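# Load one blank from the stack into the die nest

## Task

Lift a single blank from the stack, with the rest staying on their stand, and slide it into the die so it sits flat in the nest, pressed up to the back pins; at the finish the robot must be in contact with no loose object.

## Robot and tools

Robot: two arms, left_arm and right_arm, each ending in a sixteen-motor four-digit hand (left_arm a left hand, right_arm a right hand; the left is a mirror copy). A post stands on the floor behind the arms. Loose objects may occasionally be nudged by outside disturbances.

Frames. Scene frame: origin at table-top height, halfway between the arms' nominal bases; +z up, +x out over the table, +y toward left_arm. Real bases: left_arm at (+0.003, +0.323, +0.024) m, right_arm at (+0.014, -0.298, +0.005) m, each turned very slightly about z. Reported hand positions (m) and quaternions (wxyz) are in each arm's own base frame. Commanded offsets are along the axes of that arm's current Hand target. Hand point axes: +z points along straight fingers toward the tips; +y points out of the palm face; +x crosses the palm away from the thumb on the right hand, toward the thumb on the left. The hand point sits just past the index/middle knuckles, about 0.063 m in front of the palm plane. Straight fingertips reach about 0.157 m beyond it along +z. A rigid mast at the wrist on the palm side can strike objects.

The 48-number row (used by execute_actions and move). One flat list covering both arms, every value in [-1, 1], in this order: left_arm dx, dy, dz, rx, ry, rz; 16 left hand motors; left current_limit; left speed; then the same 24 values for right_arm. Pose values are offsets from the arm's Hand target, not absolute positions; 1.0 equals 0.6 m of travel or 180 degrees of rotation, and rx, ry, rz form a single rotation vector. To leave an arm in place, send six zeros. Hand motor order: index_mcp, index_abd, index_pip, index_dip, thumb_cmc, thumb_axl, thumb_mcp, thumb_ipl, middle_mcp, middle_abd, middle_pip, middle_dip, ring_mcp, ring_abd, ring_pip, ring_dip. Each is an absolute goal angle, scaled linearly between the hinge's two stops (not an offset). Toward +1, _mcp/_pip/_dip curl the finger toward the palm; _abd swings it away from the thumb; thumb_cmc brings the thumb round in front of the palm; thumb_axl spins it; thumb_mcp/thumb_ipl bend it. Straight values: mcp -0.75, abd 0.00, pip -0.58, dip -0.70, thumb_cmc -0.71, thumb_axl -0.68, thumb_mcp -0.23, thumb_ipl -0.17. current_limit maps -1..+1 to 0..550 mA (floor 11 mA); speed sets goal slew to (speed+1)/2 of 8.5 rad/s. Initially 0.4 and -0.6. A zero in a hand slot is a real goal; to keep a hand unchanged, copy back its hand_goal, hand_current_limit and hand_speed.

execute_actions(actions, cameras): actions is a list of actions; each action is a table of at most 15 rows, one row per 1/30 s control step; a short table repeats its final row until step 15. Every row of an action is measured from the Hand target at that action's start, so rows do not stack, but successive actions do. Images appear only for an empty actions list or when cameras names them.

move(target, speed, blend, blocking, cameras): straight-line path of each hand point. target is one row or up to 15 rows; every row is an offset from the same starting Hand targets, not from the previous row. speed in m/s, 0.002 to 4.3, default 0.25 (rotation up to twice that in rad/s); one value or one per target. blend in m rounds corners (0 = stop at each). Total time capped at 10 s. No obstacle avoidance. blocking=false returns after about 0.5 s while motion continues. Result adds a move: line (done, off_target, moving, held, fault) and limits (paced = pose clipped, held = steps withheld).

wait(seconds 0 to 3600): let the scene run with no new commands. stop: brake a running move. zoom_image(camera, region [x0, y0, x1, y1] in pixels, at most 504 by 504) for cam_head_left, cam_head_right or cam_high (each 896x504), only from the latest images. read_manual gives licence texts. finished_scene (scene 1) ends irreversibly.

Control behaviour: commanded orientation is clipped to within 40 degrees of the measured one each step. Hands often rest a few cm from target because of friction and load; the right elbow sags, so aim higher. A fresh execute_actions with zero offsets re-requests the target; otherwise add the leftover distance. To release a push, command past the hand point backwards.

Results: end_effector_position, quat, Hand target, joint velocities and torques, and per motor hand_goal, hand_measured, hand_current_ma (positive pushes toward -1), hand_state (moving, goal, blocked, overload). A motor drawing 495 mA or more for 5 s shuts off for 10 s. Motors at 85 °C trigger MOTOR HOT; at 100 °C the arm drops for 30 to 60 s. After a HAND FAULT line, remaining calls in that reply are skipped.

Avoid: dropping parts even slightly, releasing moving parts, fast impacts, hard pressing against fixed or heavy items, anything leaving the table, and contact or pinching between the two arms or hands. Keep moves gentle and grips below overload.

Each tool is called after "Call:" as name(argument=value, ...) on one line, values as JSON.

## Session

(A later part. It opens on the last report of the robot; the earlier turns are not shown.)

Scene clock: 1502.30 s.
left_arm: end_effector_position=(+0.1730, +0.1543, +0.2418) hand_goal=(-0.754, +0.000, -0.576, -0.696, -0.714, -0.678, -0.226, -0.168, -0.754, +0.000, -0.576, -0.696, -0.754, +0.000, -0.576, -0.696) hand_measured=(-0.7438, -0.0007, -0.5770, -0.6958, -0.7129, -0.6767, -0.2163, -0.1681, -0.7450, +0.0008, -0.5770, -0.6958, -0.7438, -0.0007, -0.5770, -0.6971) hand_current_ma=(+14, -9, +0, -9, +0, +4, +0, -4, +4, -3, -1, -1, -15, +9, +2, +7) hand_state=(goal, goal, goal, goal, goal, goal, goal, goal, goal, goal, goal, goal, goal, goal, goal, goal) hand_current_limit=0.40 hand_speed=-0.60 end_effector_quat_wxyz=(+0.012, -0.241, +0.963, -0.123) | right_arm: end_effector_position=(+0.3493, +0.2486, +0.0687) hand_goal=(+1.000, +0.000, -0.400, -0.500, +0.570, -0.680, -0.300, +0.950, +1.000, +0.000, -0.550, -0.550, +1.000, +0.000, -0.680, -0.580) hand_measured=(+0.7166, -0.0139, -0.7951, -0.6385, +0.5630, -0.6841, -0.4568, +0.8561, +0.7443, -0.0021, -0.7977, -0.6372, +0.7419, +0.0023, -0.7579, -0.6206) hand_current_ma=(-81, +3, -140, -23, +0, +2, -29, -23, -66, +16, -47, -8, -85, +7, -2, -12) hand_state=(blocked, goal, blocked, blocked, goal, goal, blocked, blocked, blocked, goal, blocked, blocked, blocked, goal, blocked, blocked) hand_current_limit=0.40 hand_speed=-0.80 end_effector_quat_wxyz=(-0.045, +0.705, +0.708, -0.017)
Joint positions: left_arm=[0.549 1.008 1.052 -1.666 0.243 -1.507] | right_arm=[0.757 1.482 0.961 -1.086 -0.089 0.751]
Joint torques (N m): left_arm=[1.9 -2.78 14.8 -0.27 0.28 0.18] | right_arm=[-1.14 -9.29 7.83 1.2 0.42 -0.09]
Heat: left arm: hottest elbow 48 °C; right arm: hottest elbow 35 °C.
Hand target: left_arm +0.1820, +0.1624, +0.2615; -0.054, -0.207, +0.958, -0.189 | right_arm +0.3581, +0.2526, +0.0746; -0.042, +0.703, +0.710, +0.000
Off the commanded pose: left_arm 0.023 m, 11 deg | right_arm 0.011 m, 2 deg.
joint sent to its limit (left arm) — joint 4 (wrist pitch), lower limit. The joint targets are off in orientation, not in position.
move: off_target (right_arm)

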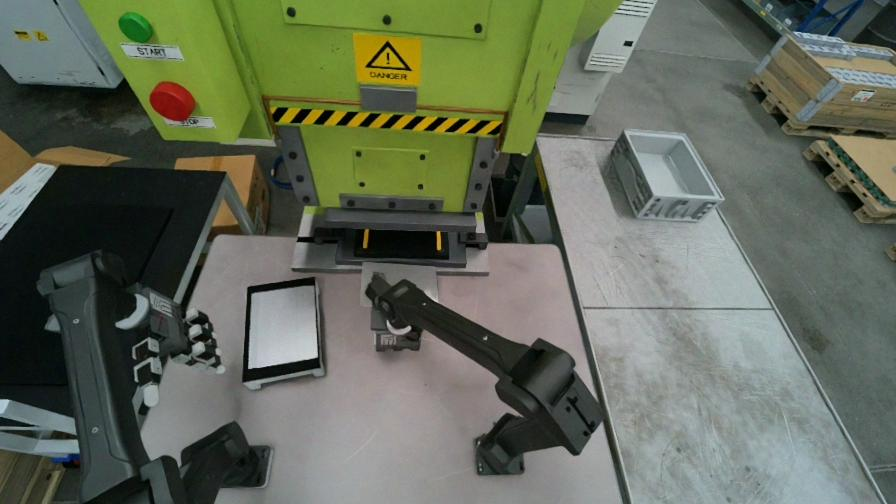

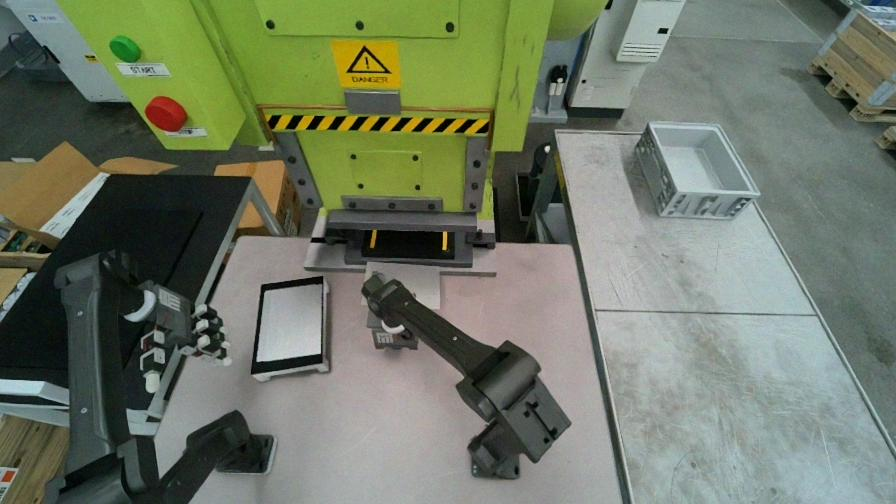

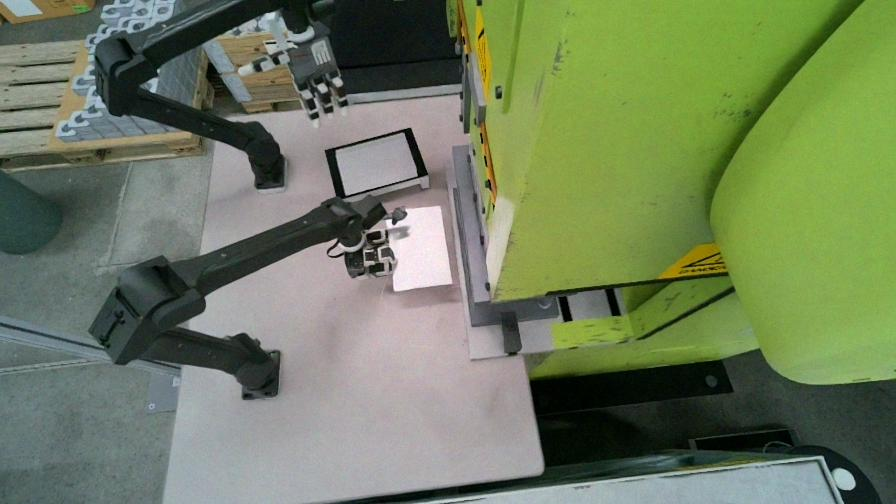

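Call:
move(target=[0,0,0,0,0,0, -0.754,0,-0.576,-0.696,-0.714,-0.678,-0.226,-0.168,-0.754,0,-0.576,-0.696,-0.754,0,-0.576,-0.696,0.4,-0.6, -0.0022,0.1243,0.0126,0,-0.014,-0.011, 1.0,0,-0.40,-0.5,0.571,-0.68,-0.30,0.95,1.0,0,-0.55,-0.55,1.0,0,-0.68,-0.58,0.4,-0.8], speed=0.06, cameras=["all"])

Call:
zoom_image(camera="cam_head_left", region=[330, 205, 470, 315])

Call:
zoom_image(camera="cam_head_right", region=[330, 205, 470, 315])

Call:
zoom_image(camera="cam_high", region=[350, 160, 530, 320])

Scene clock: 1547.73 s.
left_arm: end_effector_position=(+0.1730, +0.1543, +0.2418) hand_goal=(-0.754, +0.000, -0.576, -0.696, -0.714, -0.678, -0.226, -0.168, -0.754, +0.000, -0.576, -0.696, -0.754, +0.000, -0.576, -0.696) hand_measured=(-0.7450, -0.0007, -0.5770, -0.6958, -0.7142, -0.6767, -0.2173, -0.1672, -0.7450, -0.0007, -0.5757, -0.6958, -0.7426, +0.0008, -0.5757, -0.6958) hand_current_ma=(+5, -6, -5, -11, +1, +1, -3, -10, +0, -6, +1, +6, -2, +8, +1, +8) hand_state=(goal, goal, goal, goal, goal, goal, goal, goal, goal, goal, goal, goal, goal, goal, goal, goal) hand_current_limit=0.40 hand_speed=-0.60 end_effector_quat_wxyz=(+0.012, -0.241, +0.963, -0.123) | right_arm: end_effector_position=(+0.4003, +0.2397, +0.0373) hand_goal=(+1.000, +0.000, -0.400, -0.500, +0.570, -0.680, -0.300, +0.950, +1.000, +0.000, -0.550, -0.550, +1.000, +0.000, -0.680, -0.580) hand_measured=(+0.7118, -0.0065, -0.7810, -0.6308, +0.5780, -0.6777, -0.4558, +0.8761, +0.7443, +0.0052, -0.7938, -0.6372, +0.7419, +0.0081, -0.7592, -0.6206) hand_current_ma=(-82, +14, -149, -32, -6, +15, -28, -9, -73, -1, -49, -11, -78, -4, +18, -8) hand_state=(blocked, goal, blocked, blocked, goal, goal, blocked, blocked, blocked, goal, blocked, blocked, blocked, goal, blocked, blocked) hand_current_limit=0.40 hand_speed=-0.80 end_effector_quat_wxyz=(-0.037, +0.689, +0.722, -0.050)
Joint positions: left_arm=[0.549 1.008 1.052 -1.666 0.243 -1.507] | right_arm=[0.663 1.64 1.056 -1.097 -0.058 0.613]
Joint torques (N m): left_arm=[1.9 -2.73 14.79 -0.28 0.28 0.19] | right_arm=[-1.85 -10.99 12.12 0.39 0.68 -0.13]
Heat: left arm: hottest elbow 48 °C; right arm: hottest shoulder 33 °C.
Hand target: left_arm +0.1820, +0.1624, +0.2615; -0.054, -0.207, +0.958, -0.189 | right_arm +0.4322, +0.2526, +0.0627; -0.026, +0.690, +0.723, -0.014
Off the commanded pose: left_arm 0.023 m, 11 deg | right_arm 0.043 m, 4 deg.
joint sent to its limit (left arm) — joint 4 (wrist pitch), lower limit. The joint targets are off in orientation, not in position.
move: off_target (right_arm)

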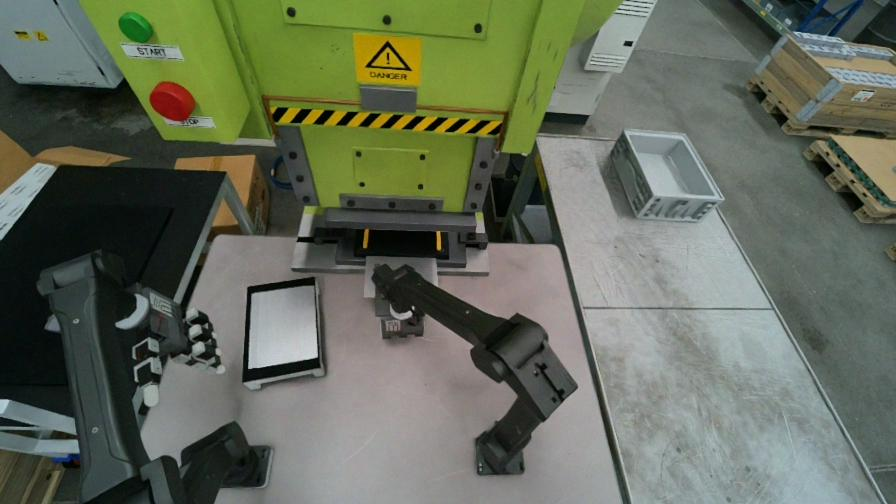

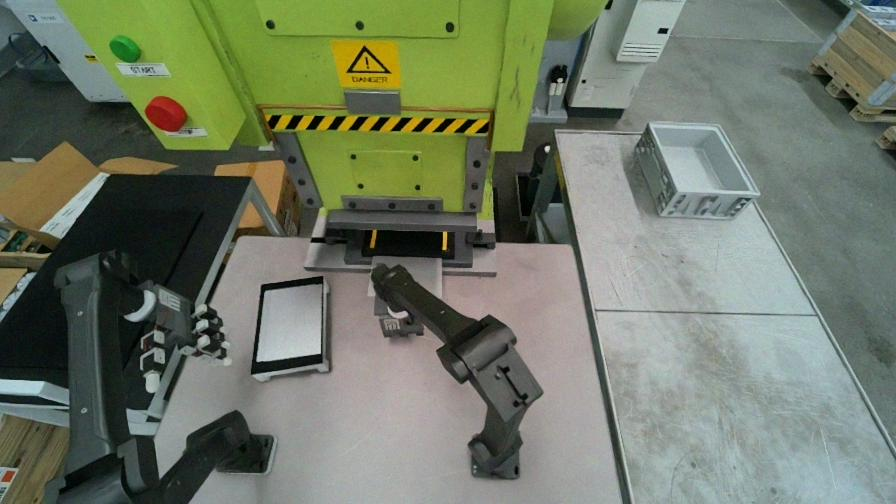

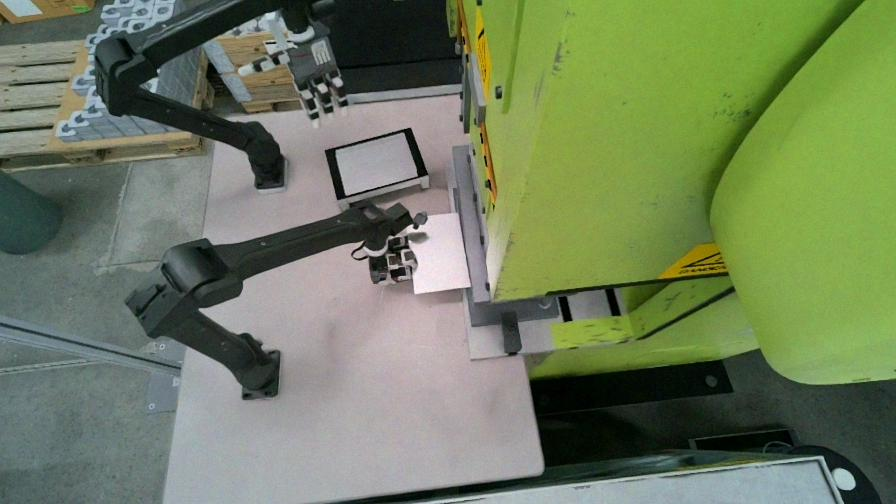

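Scaled by 3.600.

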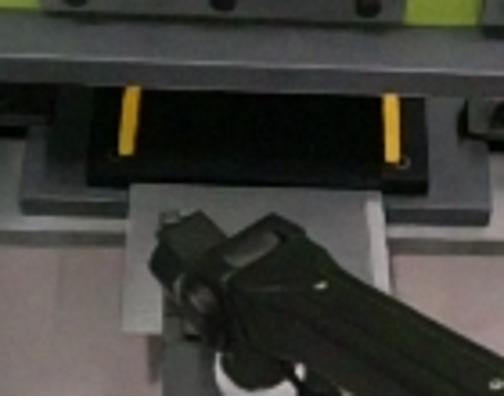

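Scaled by 3.600.

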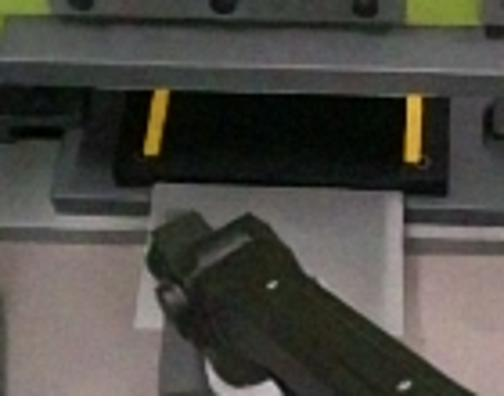

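Scaled by 2.800.

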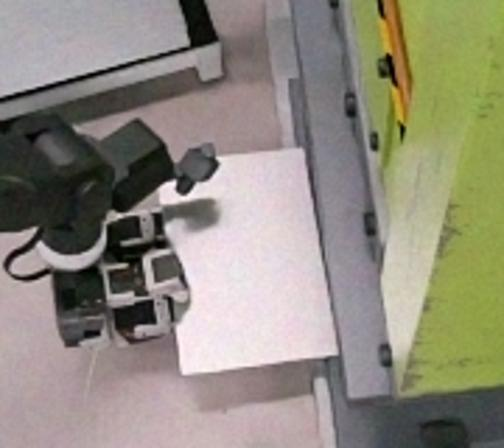

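Call:
move(target=[0,0,0,0,0,0, -0.754,0,-0.576,-0.696,-0.714,-0.678,-0.226,-0.168,-0.754,0,-0.576,-0.696,-0.754,0,-0.576,-0.696,0.4,-0.6, 0.0023,-0.0355,-0.0397,0,0,0, 1.0,0,-0.40,-0.5,0.571,-0.68,-0.30,0.95,1.0,0,-0.55,-0.55,1.0,0,-0.68,-0.58,0.4,-0.8], speed=0.05, cameras=["all"])

Call:
zoom_image(camera="cam_head_left", region=[330, 205, 470, 315])

Call:
zoom_image(camera="cam_high", region=[350, 160, 530, 320])

Scene clock: 1566.73 s.
left_arm: end_effector_position=(+0.1730, +0.1543, +0.2418) hand_goal=(-0.754, +0.000, -0.576, -0.696, -0.714, -0.678, -0.226, -0.168, -0.754, +0.000, -0.576, -0.696, -0.754, +0.000, -0.576, -0.696) hand_measured=(-0.7450, -0.0007, -0.5757, -0.6958, -0.7142, -0.6777, -0.2163, -0.1681, -0.7438, +0.0008, -0.5782, -0.6945, -0.7426, -0.0007, -0.5770, -0.6958) hand_current_ma=(+12, -12, -5, -13, +5, +3, +0, +0, -6, -1, +1, +16, -15, -1, +7, +6) hand_state=(goal, goal, goal, goal, goal, goal, goal, goal, goal, goal, goal, goal, goal, goal, goal, goal) hand_current_limit=0.40 hand_speed=-0.60 end_effector_quat_wxyz=(+0.012, -0.241, +0.963, -0.123) | right_arm: end_effector_position=(+0.3925, +0.2344, +0.0532) hand_goal=(+1.000, +0.000, -0.400, -0.500, +0.570, -0.680, -0.300, +0.950, +1.000, +0.000, -0.550, -0.550, +1.000, +0.000, -0.680, -0.580) hand_measured=(+0.7070, -0.0051, -0.7810, -0.6308, +0.5780, -0.6767, -0.4568, +0.8771, +0.7431, +0.0037, -0.7938, -0.6385, +0.7431, +0.0081, -0.7579, -0.6219) hand_current_ma=(-96, +8, -131, -17, +2, -5, -18, -5, -69, +11, -37, -3, -78, -4, +5, -23) hand_state=(blocked, goal, blocked, blocked, goal, goal, blocked, blocked, blocked, goal, blocked, blocked, blocked, goal, blocked, blocked) hand_current_limit=0.40 hand_speed=-0.80 end_effector_quat_wxyz=(-0.036, +0.690, +0.721, -0.056)
Joint positions: left_arm=[0.549 1.008 1.052 -1.666 0.243 -1.507] | right_arm=[0.666 1.601 1.057 -1.147 -0.056 0.618]
Joint torques (N m): left_arm=[1.96 -2.78 14.8 -0.29 0.27 0.19] | right_arm=[-0.03 -12.69 11.4 0.17 0.46 0.15]
Heat: left arm: hottest elbow 48 °C; right arm: hottest elbow 34 °C.
Hand target: left_arm +0.1820, +0.1624, +0.2615; -0.054, -0.207, +0.958, -0.189 | right_arm +0.4122, +0.2527, +0.0876; -0.026, +0.690, +0.723, -0.014
Off the commanded pose: left_arm 0.023 m, 11 deg | right_arm 0.044 m, 5 deg.
joint sent to its limit (left arm) — joint 4 (wrist pitch), lower limit. The joint targets are off in orientation, not in position.
move: off_target (right_arm)

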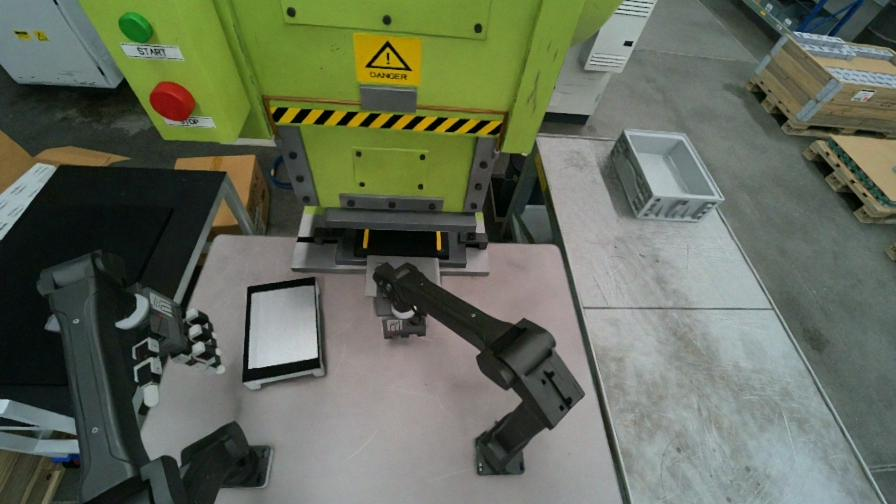

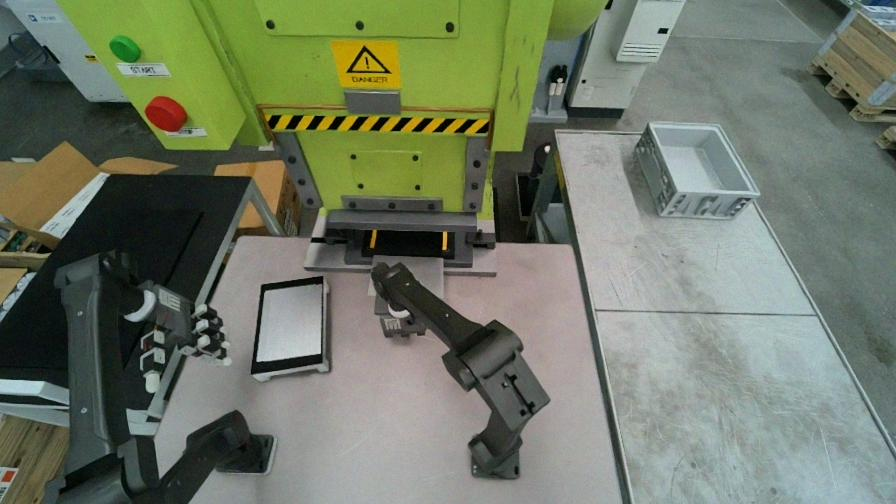

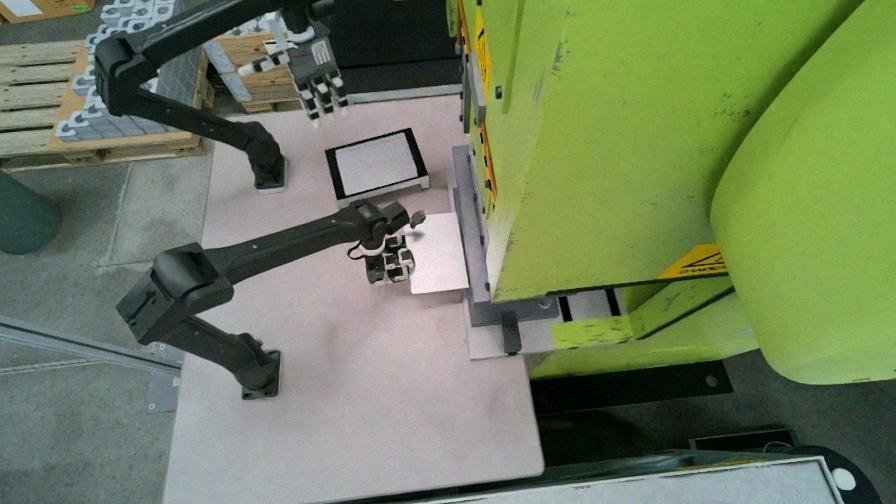

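Scaled by 3.600.

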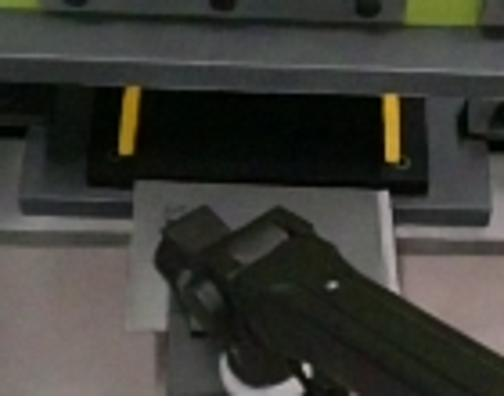

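Scaled by 2.800.

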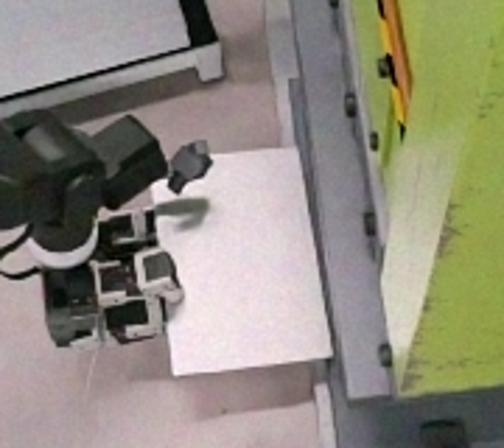

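Call:
move(target=[[0,0,0,0,0,0, -0.754,0,-0.576,-0.696,-0.714,-0.678,-0.226,-0.168,-0.754,0,-0.576,-0.696,-0.754,0,-0.576,-0.696,0.4,-0.6, 0.0075,-0.0025,-0.0499,0,0.0083,-0.0083, 1.0,0,-0.40,-0.5,0.571,-0.68,-0.30,0.95,1.0,0,-0.55,-0.55,1.0,0,-0.68,-0.58,0.4,-0.8],[0,0,0,0,0,0, -0.754,0,-0.576,-0.696,-0.714,-0.678,-0.226,-0.168,-0.754,0,-0.576,-0.696,-0.754,0,-0.576,-0.696,0.4,-0.6, 0.01,0.0892,-0.0549,0,0.0083,-0.0083, 1.0,0,-0.40,-0.5,0.571,-0.68,-0.30,0.95,1.0,0,-0.55,-0.55,1.0,0,-0.68,-0.58,0.4,-0.8]], speed=0.05, cameras=["all"])

Call:
zoom_image(camera="cam_head_left", region=[330, 205, 470, 315])

Call:
zoom_image(camera="cam_head_right", region=[330, 205, 470, 315])

Call:
zoom_image(camera="cam_high", region=[350, 160, 530, 320])

Scene clock: 1644.30 s.
left_arm: end_effector_position=(+0.1730, +0.1543, +0.2418) hand_goal=(-0.754, +0.000, -0.576, -0.696, -0.714, -0.678, -0.226, -0.168, -0.754, +0.000, -0.576, -0.696, -0.754, +0.000, -0.576, -0.696) hand_measured=(-0.7438, -0.0007, -0.5770, -0.6958, -0.7142, -0.6767, -0.2163, -0.1672, -0.7438, -0.0007, -0.5770, -0.6958, -0.7438, -0.0007, -0.5770, -0.6958) hand_current_ma=(+10, +0, -8, -16, -7, +0, -8, -5, +1, +5, +4, +11, -2, +8, -1, +8) hand_state=(goal, goal, goal, goal, goal, goal, goal, goal, goal, goal, goal, goal, goal, goal, goal, goal) hand_current_limit=0.40 hand_speed=-0.60 end_effector_quat_wxyz=(+0.012, -0.241, +0.963, -0.123) | right_arm: end_effector_position=(+0.4413, +0.2481, +0.0898) hand_goal=(+1.000, +0.000, -0.400, -0.500, +0.570, -0.680, -0.300, +0.950, +1.000, +0.000, -0.550, -0.550, +1.000, +0.000, -0.680, -0.580) hand_measured=(+0.7070, -0.0109, -0.7810, -0.6308, +0.5743, -0.6756, -0.4568, +0.8761, +0.7431, -0.0007, -0.7938, -0.6385, +0.7431, +0.0023, -0.7592, -0.6206) hand_current_ma=(-78, +4, -126, -3, -8, +12, -19, -10, -77, -4, -49, -13, -91, -10, +2, +6) hand_state=(blocked, goal, blocked, blocked, goal, goal, blocked, blocked, blocked, goal, blocked, blocked, blocked, goal, blocked, blocked) hand_current_limit=0.40 hand_speed=-0.80 end_effector_quat_wxyz=(-0.046, +0.682, +0.729, -0.038)
Joint positions: left_arm=[0.549 1.008 1.052 -1.666 0.243 -1.507] | right_arm=[0.613 1.647 1.224 -1.242 -0.073 0.542]
Joint torques (N m): left_arm=[1.9 -2.78 14.82 -0.28 0.27 0.18] | right_arm=[-1.2 -12.04 12.88 0.21 0.38 -0.07]
Heat: left arm: hottest elbow 48 °C; right arm: hottest elbow 35 °C.
Hand target: left_arm +0.1820, +0.1624, +0.2615; -0.054, -0.207, +0.958, -0.189 | right_arm +0.4672, +0.2606, +0.1176; -0.036, +0.681, +0.731, -0.005
Off the commanded pose: left_arm 0.023 m, 11 deg | right_arm 0.040 m, 4 deg.
joint sent to its limit (left arm) — joint 4 (wrist pitch), lower limit. The joint targets are off in orientation, not in position.
move: off_target (right_arm)

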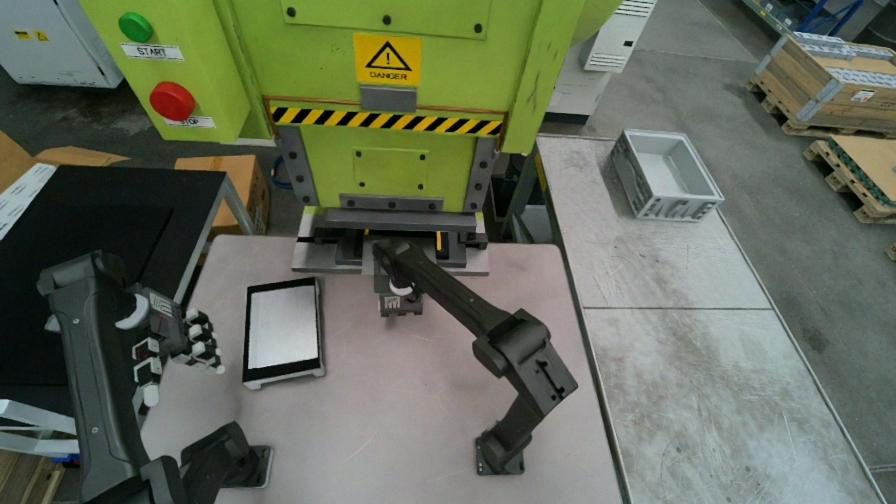

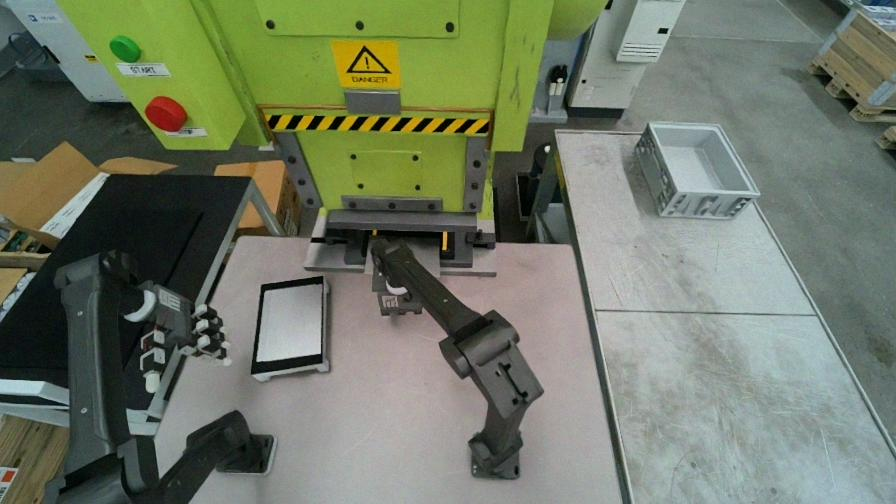

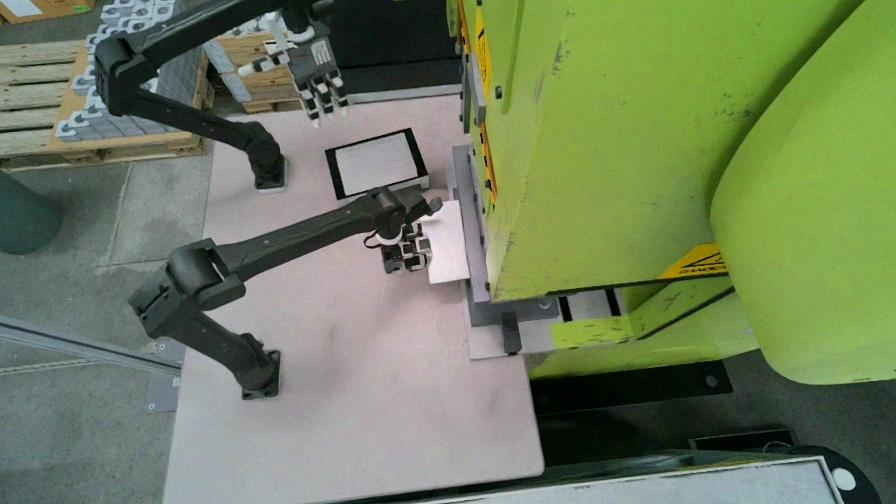

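Scaled by 3.600.

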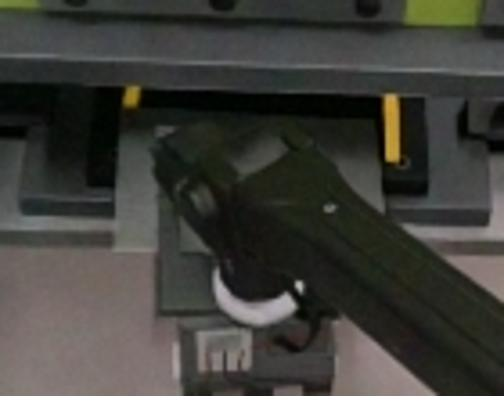

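Scaled by 3.600.

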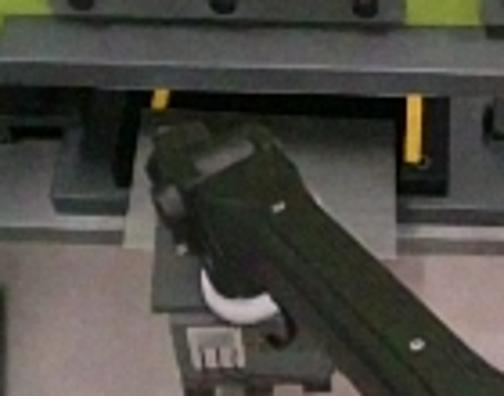

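Scaled by 2.800.

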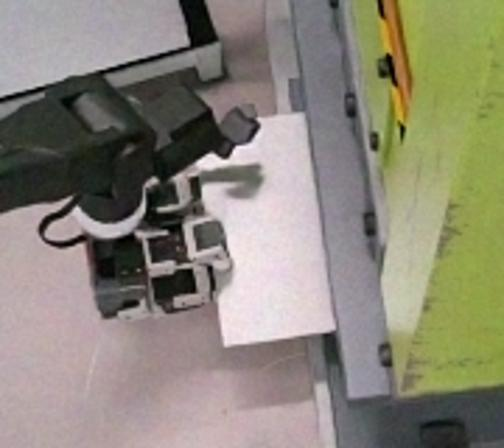

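Call:
move(target=[0,0,0,0,0,0, -0.754,0,-0.576,-0.696,-0.714,-0.678,-0.226,-0.168,-0.754,0,-0.576,-0.696,-0.754,0,-0.576,-0.696,0.4,-0.6, -0.0013,0.072,0.0877,0,-0.003,-0.005, 1.0,0,-0.40,-0.5,0.571,-0.68,-0.30,0.95,1.0,0,-0.55,-0.55,1.0,0,-0.68,-0.58,0.4,-0.8], speed=0.05, cameras=["all"])

Call:
zoom_image(camera="cam_head_left", region=[330, 205, 470, 315])

Call:
zoom_image(camera="cam_head_right", region=[330, 205, 470, 315])

Call:
zoom_image(camera="cam_high", region=[350, 160, 530, 320])

Scene clock: 1691.67 s.
left_arm: end_effector_position=(+0.1730, +0.1543, +0.2418) hand_goal=(-0.754, +0.000, -0.576, -0.696, -0.714, -0.678, -0.226, -0.168, -0.754, +0.000, -0.576, -0.696, -0.754, +0.000, -0.576, -0.696) hand_measured=(-0.7450, +0.0008, -0.5770, -0.6971, -0.7142, -0.6767, -0.2163, -0.1672, -0.7438, -0.0007, -0.5770, -0.6958, -0.7438, +0.0008, -0.5770, -0.6958) hand_current_ma=(+5, -4, +3, -16, -2, +10, -10, +0, +1, -7, +0, +15, -5, +4, +3, +6) hand_state=(goal, goal, goal, goal, goal, goal, goal, goal, goal, goal, goal, goal, goal, goal, goal, goal) hand_current_limit=0.40 hand_speed=-0.60 end_effector_quat_wxyz=(+0.012, -0.241, +0.963, -0.123) | right_arm: end_effector_position=(+0.4764, +0.2508, +0.0420) hand_goal=(+1.000, +0.000, -0.400, -0.500, +0.570, -0.680, -0.300, +0.950, +1.000, +0.000, -0.550, -0.550, +1.000, +0.000, -0.680, -0.580) hand_measured=(+0.7082, -0.0153, -0.7232, -0.6295, +0.5743, -0.6767, -0.4657, +0.8904, +0.7395, -0.0021, -0.7810, -0.6168, +0.7395, +0.0008, -0.7746, -0.6257) hand_current_ma=(-78, +12, -104, -16, -11, -9, -32, -22, -46, +11, -34, -14, -64, -6, +6, -1) hand_state=(blocked, goal, blocked, blocked, goal, goal, blocked, blocked, blocked, goal, blocked, blocked, blocked, goal, blocked, blocked) hand_current_limit=0.40 hand_speed=-0.80 end_effector_quat_wxyz=(-0.043, +0.678, +0.733, -0.046)
Joint positions: left_arm=[0.549 1.008 1.052 -1.666 0.243 -1.507] | right_arm=[0.578 1.782 1.266 -1.165 -0.061 0.496]
Joint torques (N m): left_arm=[1.9 -2.78 14.8 -0.31 0.28 0.18] | right_arm=[-1.32 -12.86 12.01 1.11 0.26 -0.15]
Heat: left arm: hottest elbow 49 °C; right arm: hottest elbow 36 °C.
Hand target: left_arm +0.1820, +0.1624, +0.2615; -0.054, -0.207, +0.958, -0.189 | right_arm +0.5071, +0.2652, +0.0628; -0.032, +0.675, +0.737, -0.008
Off the commanded pose: left_arm 0.023 m, 11 deg | right_arm 0.040 m, 5 deg.
joint sent to its limit (left arm) — joint 4 (wrist pitch), lower limit. The joint targets are off in orientation, not in position.
move: off_target (right_arm)

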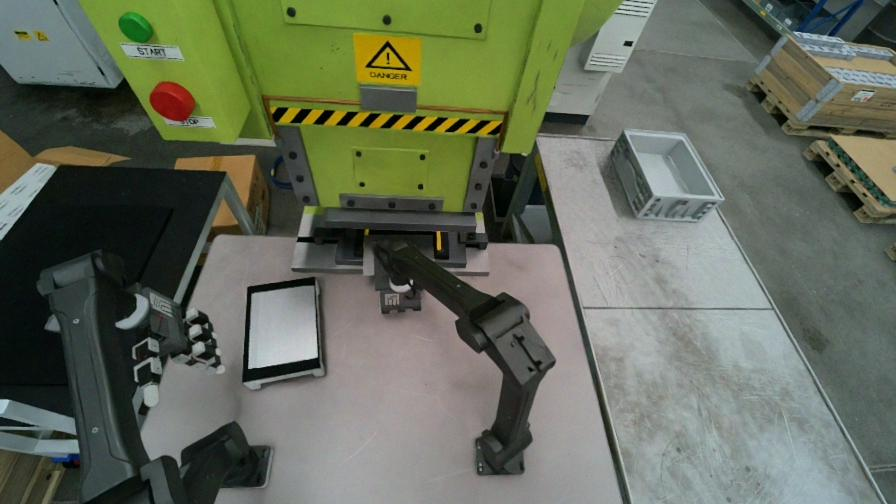

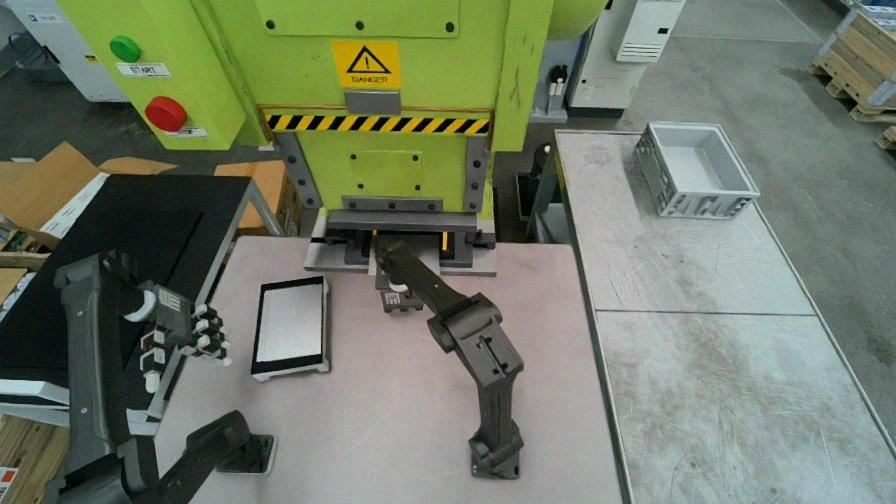

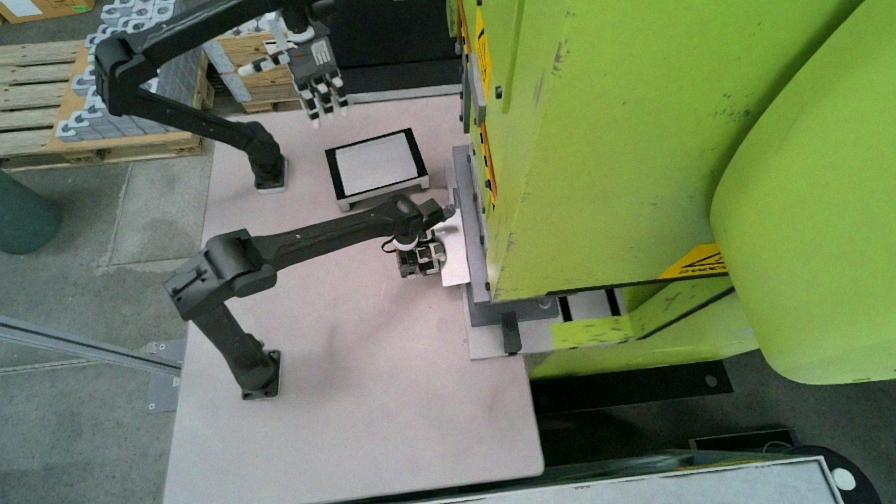

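Scaled by 3.600.

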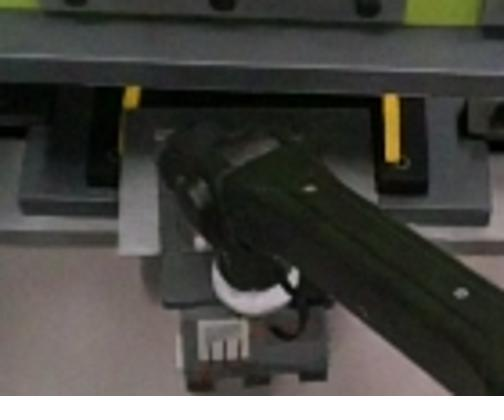

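Scaled by 3.600.

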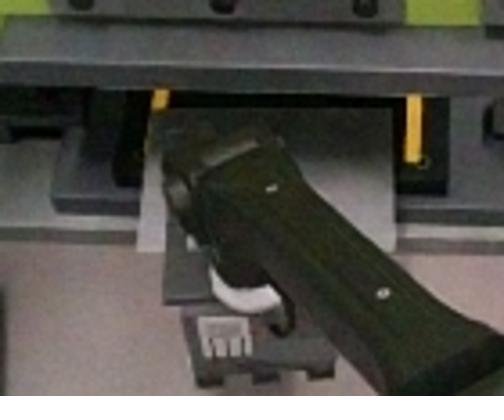

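Scaled by 2.800.

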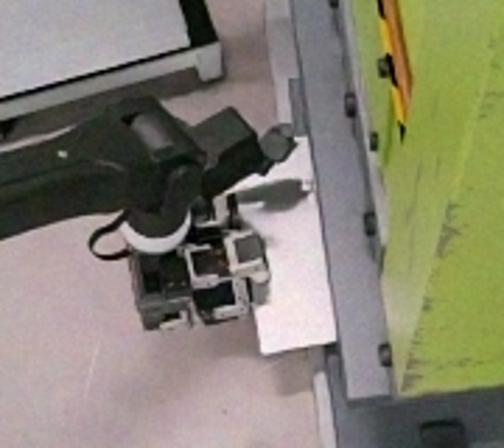

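Call:
zoom_image(camera="cam_head_left", region=[355, 222, 445, 282])

Call:
zoom_image(camera="cam_head_right", region=[360, 222, 450, 282])

Scaled by 5.600.

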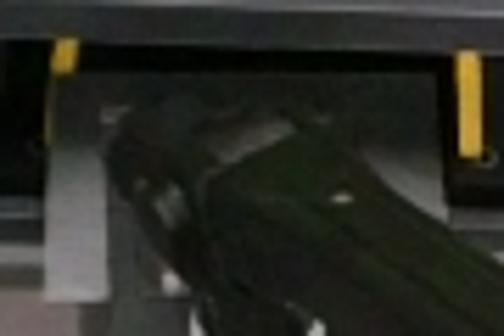

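Scaled by 5.600.

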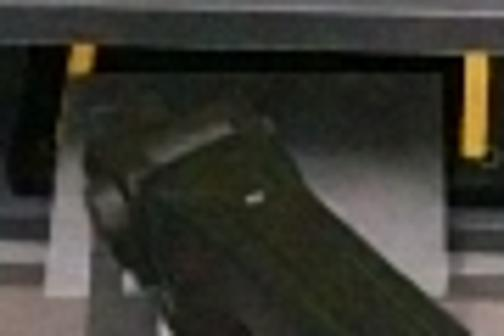

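Call:
move(target=[[0,0,0,0,0,0, -0.754,0,-0.576,-0.696,-0.714,-0.678,-0.226,-0.168,-0.754,0,-0.576,-0.696,-0.754,0,-0.576,-0.696,0.4,-0.6, 0.0012,-0.0025,-0.045,0,0,0, 1.0,0,-0.40,-0.5,0.571,-0.68,-0.30,0.95,1.0,0,-0.55,-0.55,1.0,0,-0.68,-0.58,0.4,-0.8],[0,0,0,0,0,0, -0.754,0,-0.576,-0.696,-0.714,-0.678,-0.226,-0.168,-0.754,0,-0.576,-0.696,-0.754,0,-0.576,-0.696,0.4,-0.6, -0.0537,-0.0067,-0.045,0,0,0.0072, 1.0,0,-0.40,-0.5,0.571,-0.68,-0.30,0.95,1.0,0,-0.55,-0.55,1.0,0,-0.68,-0.58,0.4,-0.8]], speed=0.05, cameras=["cam_head_left", "cam_head_right"])

Call:
zoom_image(camera="cam_head_left", region=[355, 222, 445, 282])

Call:
zoom_image(camera="cam_head_right", region=[360, 222, 450, 282])

Scene clock: 1759.63 s.
left_arm: end_effector_position=(+0.1730, +0.1543, +0.2418) hand_goal=(-0.754, +0.000, -0.576, -0.696, -0.714, -0.678, -0.226, -0.168, -0.754, +0.000, -0.576, -0.696, -0.754, +0.000, -0.576, -0.696) hand_measured=(-0.7450, +0.0008, -0.5770, -0.6958, -0.7142, -0.6777, -0.2163, -0.1681, -0.7438, -0.0007, -0.5770, -0.6958, -0.7438, -0.0007, -0.5770, -0.6971) hand_current_ma=(+8, -2, -9, -12, -1, +4, -1, -3, +2, +6, +2, +12, -11, +6, -1, +7) hand_state=(goal, goal, goal, goal, goal, goal, goal, goal, goal, goal, goal, goal, goal, goal, goal, goal) hand_current_limit=0.40 hand_speed=-0.60 end_effector_quat_wxyz=(+0.012, -0.241, +0.963, -0.123) | right_arm: end_effector_position=(+0.4909, +0.2364, +0.0590) hand_goal=(+1.000, +0.000, -0.400, -0.500, +0.570, -0.680, -0.300, +0.950, +1.000, +0.000, -0.550, -0.550, +1.000, +0.000, -0.680, -0.580) hand_measured=(+0.6852, +0.0037, -0.7245, -0.6295, +0.5831, -0.6767, -0.4647, +0.8904, +0.7395, +0.0140, -0.7810, -0.6193, +0.7624, +0.0110, -0.7733, -0.6257) hand_current_ma=(-99, -2, -86, -14, -5, -1, -28, -5, -58, +9, -44, -1, -60, +2, +11, +2) hand_state=(blocked, goal, blocked, blocked, goal, goal, blocked, blocked, blocked, goal, blocked, blocked, blocked, goal, blocked, blocked) hand_current_limit=0.40 hand_speed=-0.80 end_effector_quat_wxyz=(-0.046, +0.674, +0.736, -0.041)
Joint positions: left_arm=[0.549 1.008 1.052 -1.666 0.243 -1.507] | right_arm=[0.534 1.767 1.297 -1.206 -0.064 0.443]
Joint torques (N m): left_arm=[1.96 -2.73 14.78 -0.27 0.27 0.19] | right_arm=[-2.08 -16.15 8.77 0.73 0.4 0.09]
Motor temperatures (°C): left_arm=[25 26 49 26 24 25] | right_arm=[27 33 39 27 25 25]
Heat: left arm: hottest elbow 49 °C; right arm: hottest elbow 39 °C.
Hand target: left_arm +0.1820, +0.1624, +0.2615; -0.054, -0.207, +0.958, -0.189 | right_arm +0.5075, +0.2319, +0.0886; -0.032, +0.683, +0.729, -0.008
Off the commanded pose: left_arm 0.023 m, 11 deg | right_arm 0.034 m, 4 deg.
joint sent to its limit (left arm) — joint 4 (wrist pitch), lower limit. The joint targets are off in orientation, not in position.
move: off_target (right_arm)

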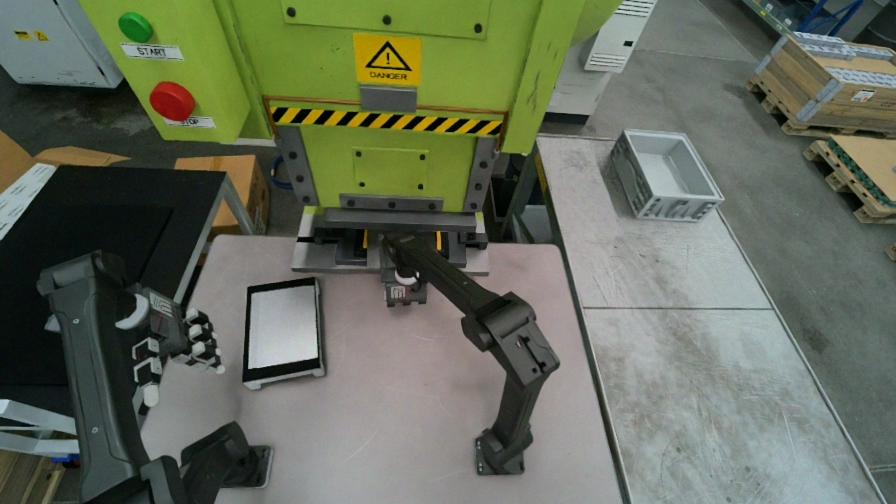

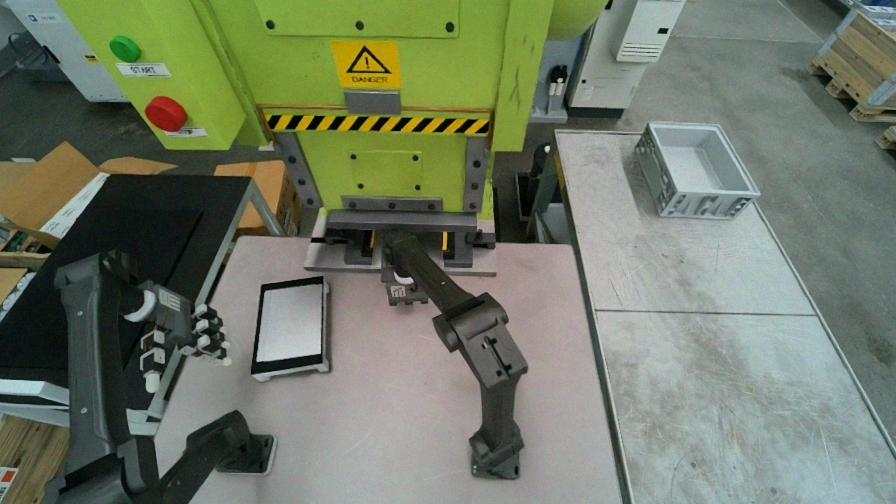

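Scaled by 5.600.

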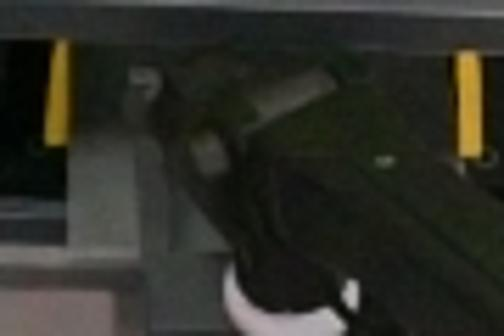

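Scaled by 5.600.

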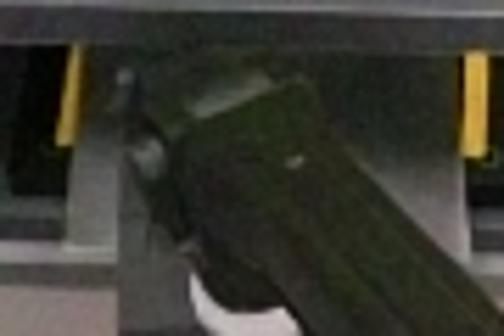

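Call:
move(target=[0,0,0,0,0,0, -0.754,0,-0.576,-0.696,-0.714,-0.678,-0.226,-0.168,-0.754,0,-0.576,-0.696,-0.754,0,-0.576,-0.696,0.4,-0.6, 0.0,0.03,0.035,0,0,0, 1.0,0,-0.40,-0.5,0.571,-0.68,-0.30,0.95,1.0,0,-0.55,-0.55,1.0,0,-0.68,-0.58,0.4,-0.8], speed=0.04, cameras=["cam_head_left", "cam_head_right","cam_high"])

Call:
zoom_image(camera="cam_head_left", region=[355, 222, 445, 282])

Call:
zoom_image(camera="cam_head_right", region=[360, 222, 450, 282])

Call:
zoom_image(camera="cam_high", region=[380, 180, 500, 310])

Scene clock: 1783.53 s.
left_arm: end_effector_position=(+0.1730, +0.1543, +0.2418) hand_goal=(-0.754, +0.000, -0.576, -0.696, -0.714, -0.678, -0.226, -0.168, -0.754, +0.000, -0.576, -0.696, -0.754, +0.000, -0.576, -0.696) hand_measured=(-0.7438, +0.0008, -0.5770, -0.6958, -0.7142, -0.6777, -0.2163, -0.1681, -0.7438, -0.0007, -0.5770, -0.6958, -0.7438, -0.0007, -0.5770, -0.6958) hand_current_ma=(+10, -10, -4, -14, +1, +2, +3, -7, +11, +4, +1, +17, -7, +6, -3, +1) hand_state=(goal, goal, goal, goal, goal, goal, goal, goal, goal, goal, goal, goal, goal, goal, goal, goal) hand_current_limit=0.40 hand_speed=-0.60 end_effector_quat_wxyz=(+0.012, -0.241, +0.963, -0.123) | right_arm: end_effector_position=(+0.4974, +0.2365, +0.0527) hand_goal=(+1.000, +0.000, -0.400, -0.500, +0.570, -0.680, -0.300, +0.950, +1.000, +0.000, -0.550, -0.550, +1.000, +0.000, -0.680, -0.580) hand_measured=(+0.6865, +0.0096, -0.7027, -0.6244, +0.5893, -0.6756, -0.4647, +0.8923, +0.7395, +0.0184, -0.7694, -0.6168, +0.7612, +0.0198, -0.7733, -0.6270) hand_current_ma=(-111, +14, -94, -21, +0, +22, -43, +2, -77, +11, -37, -6, -65, -13, +13, +3) hand_state=(blocked, goal, blocked, blocked, goal, goal, blocked, blocked, blocked, goal, blocked, blocked, blocked, goal, blocked, blocked) hand_current_limit=0.40 hand_speed=-0.80 end_effector_quat_wxyz=(-0.045, +0.671, +0.739, -0.036)
Joint positions: left_arm=[0.549 1.008 1.052 -1.666 0.243 -1.507] | right_arm=[0.526 1.781 1.297 -1.182 -0.064 0.427]
Joint torques (N m): left_arm=[1.96 -2.67 14.82 -0.28 0.27 0.18] | right_arm=[-2.43 -13.04 10.4 1.31 0.44 0.12]
Heat: left arm: hottest elbow 49 °C; right arm: hottest elbow 36 °C.
Hand target: left_arm +0.1820, +0.1624, +0.2615; -0.054, -0.207, +0.958, -0.189 | right_arm +0.5242, +0.2338, +0.0667; -0.032, +0.683, +0.729, -0.008
Off the commanded pose: left_arm 0.023 m, 11 deg | right_arm 0.030 m, 4 deg.
joint sent to its limit (left arm) — joint 4 (wrist pitch), lower limit. The joint targets are off in orientation, not in position.
move: off_target (right_arm)

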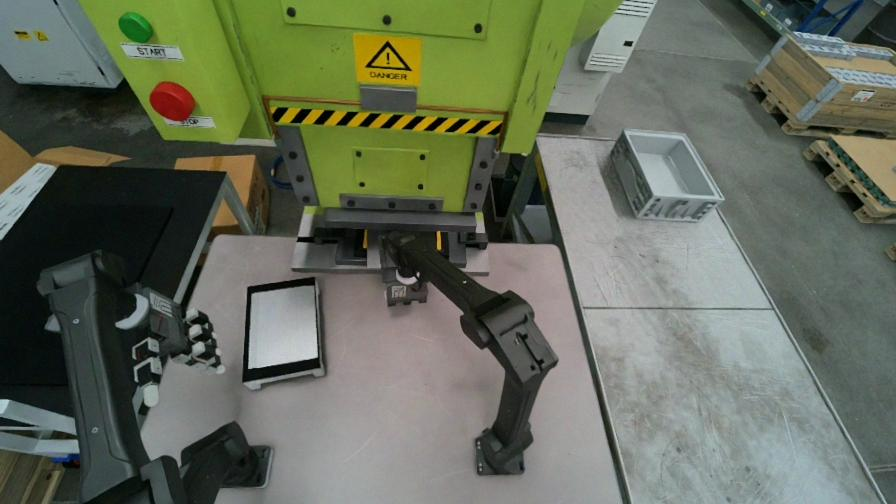

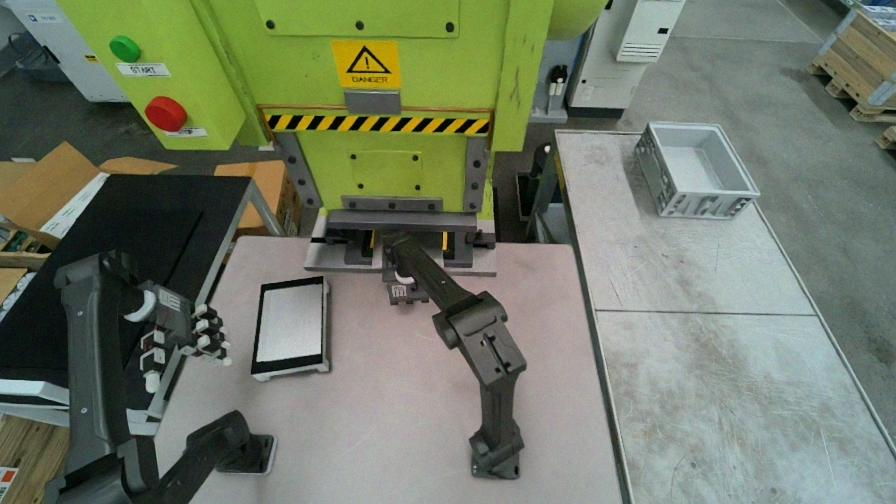

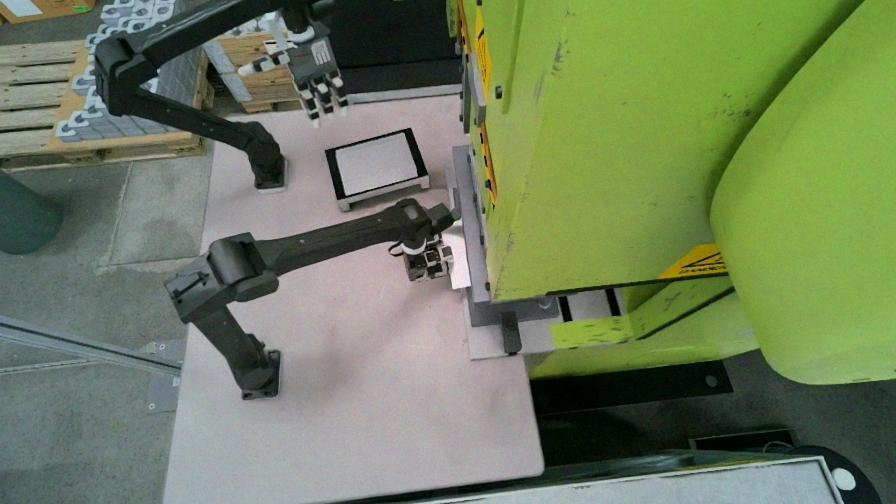

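Scaled by 5.600.

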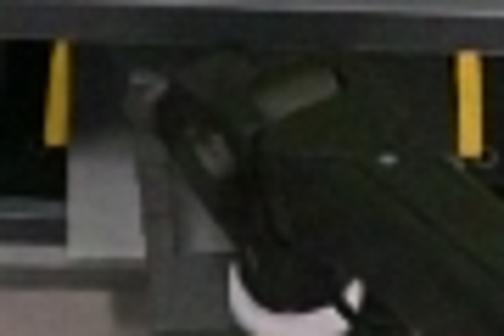

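Scaled by 5.600.

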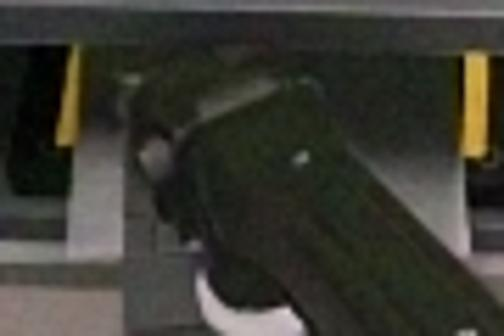

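Scaled by 3.877.

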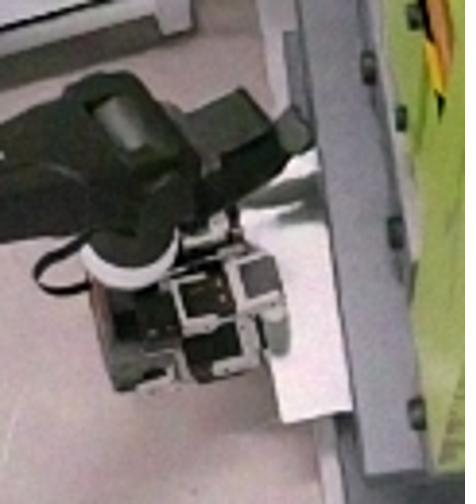

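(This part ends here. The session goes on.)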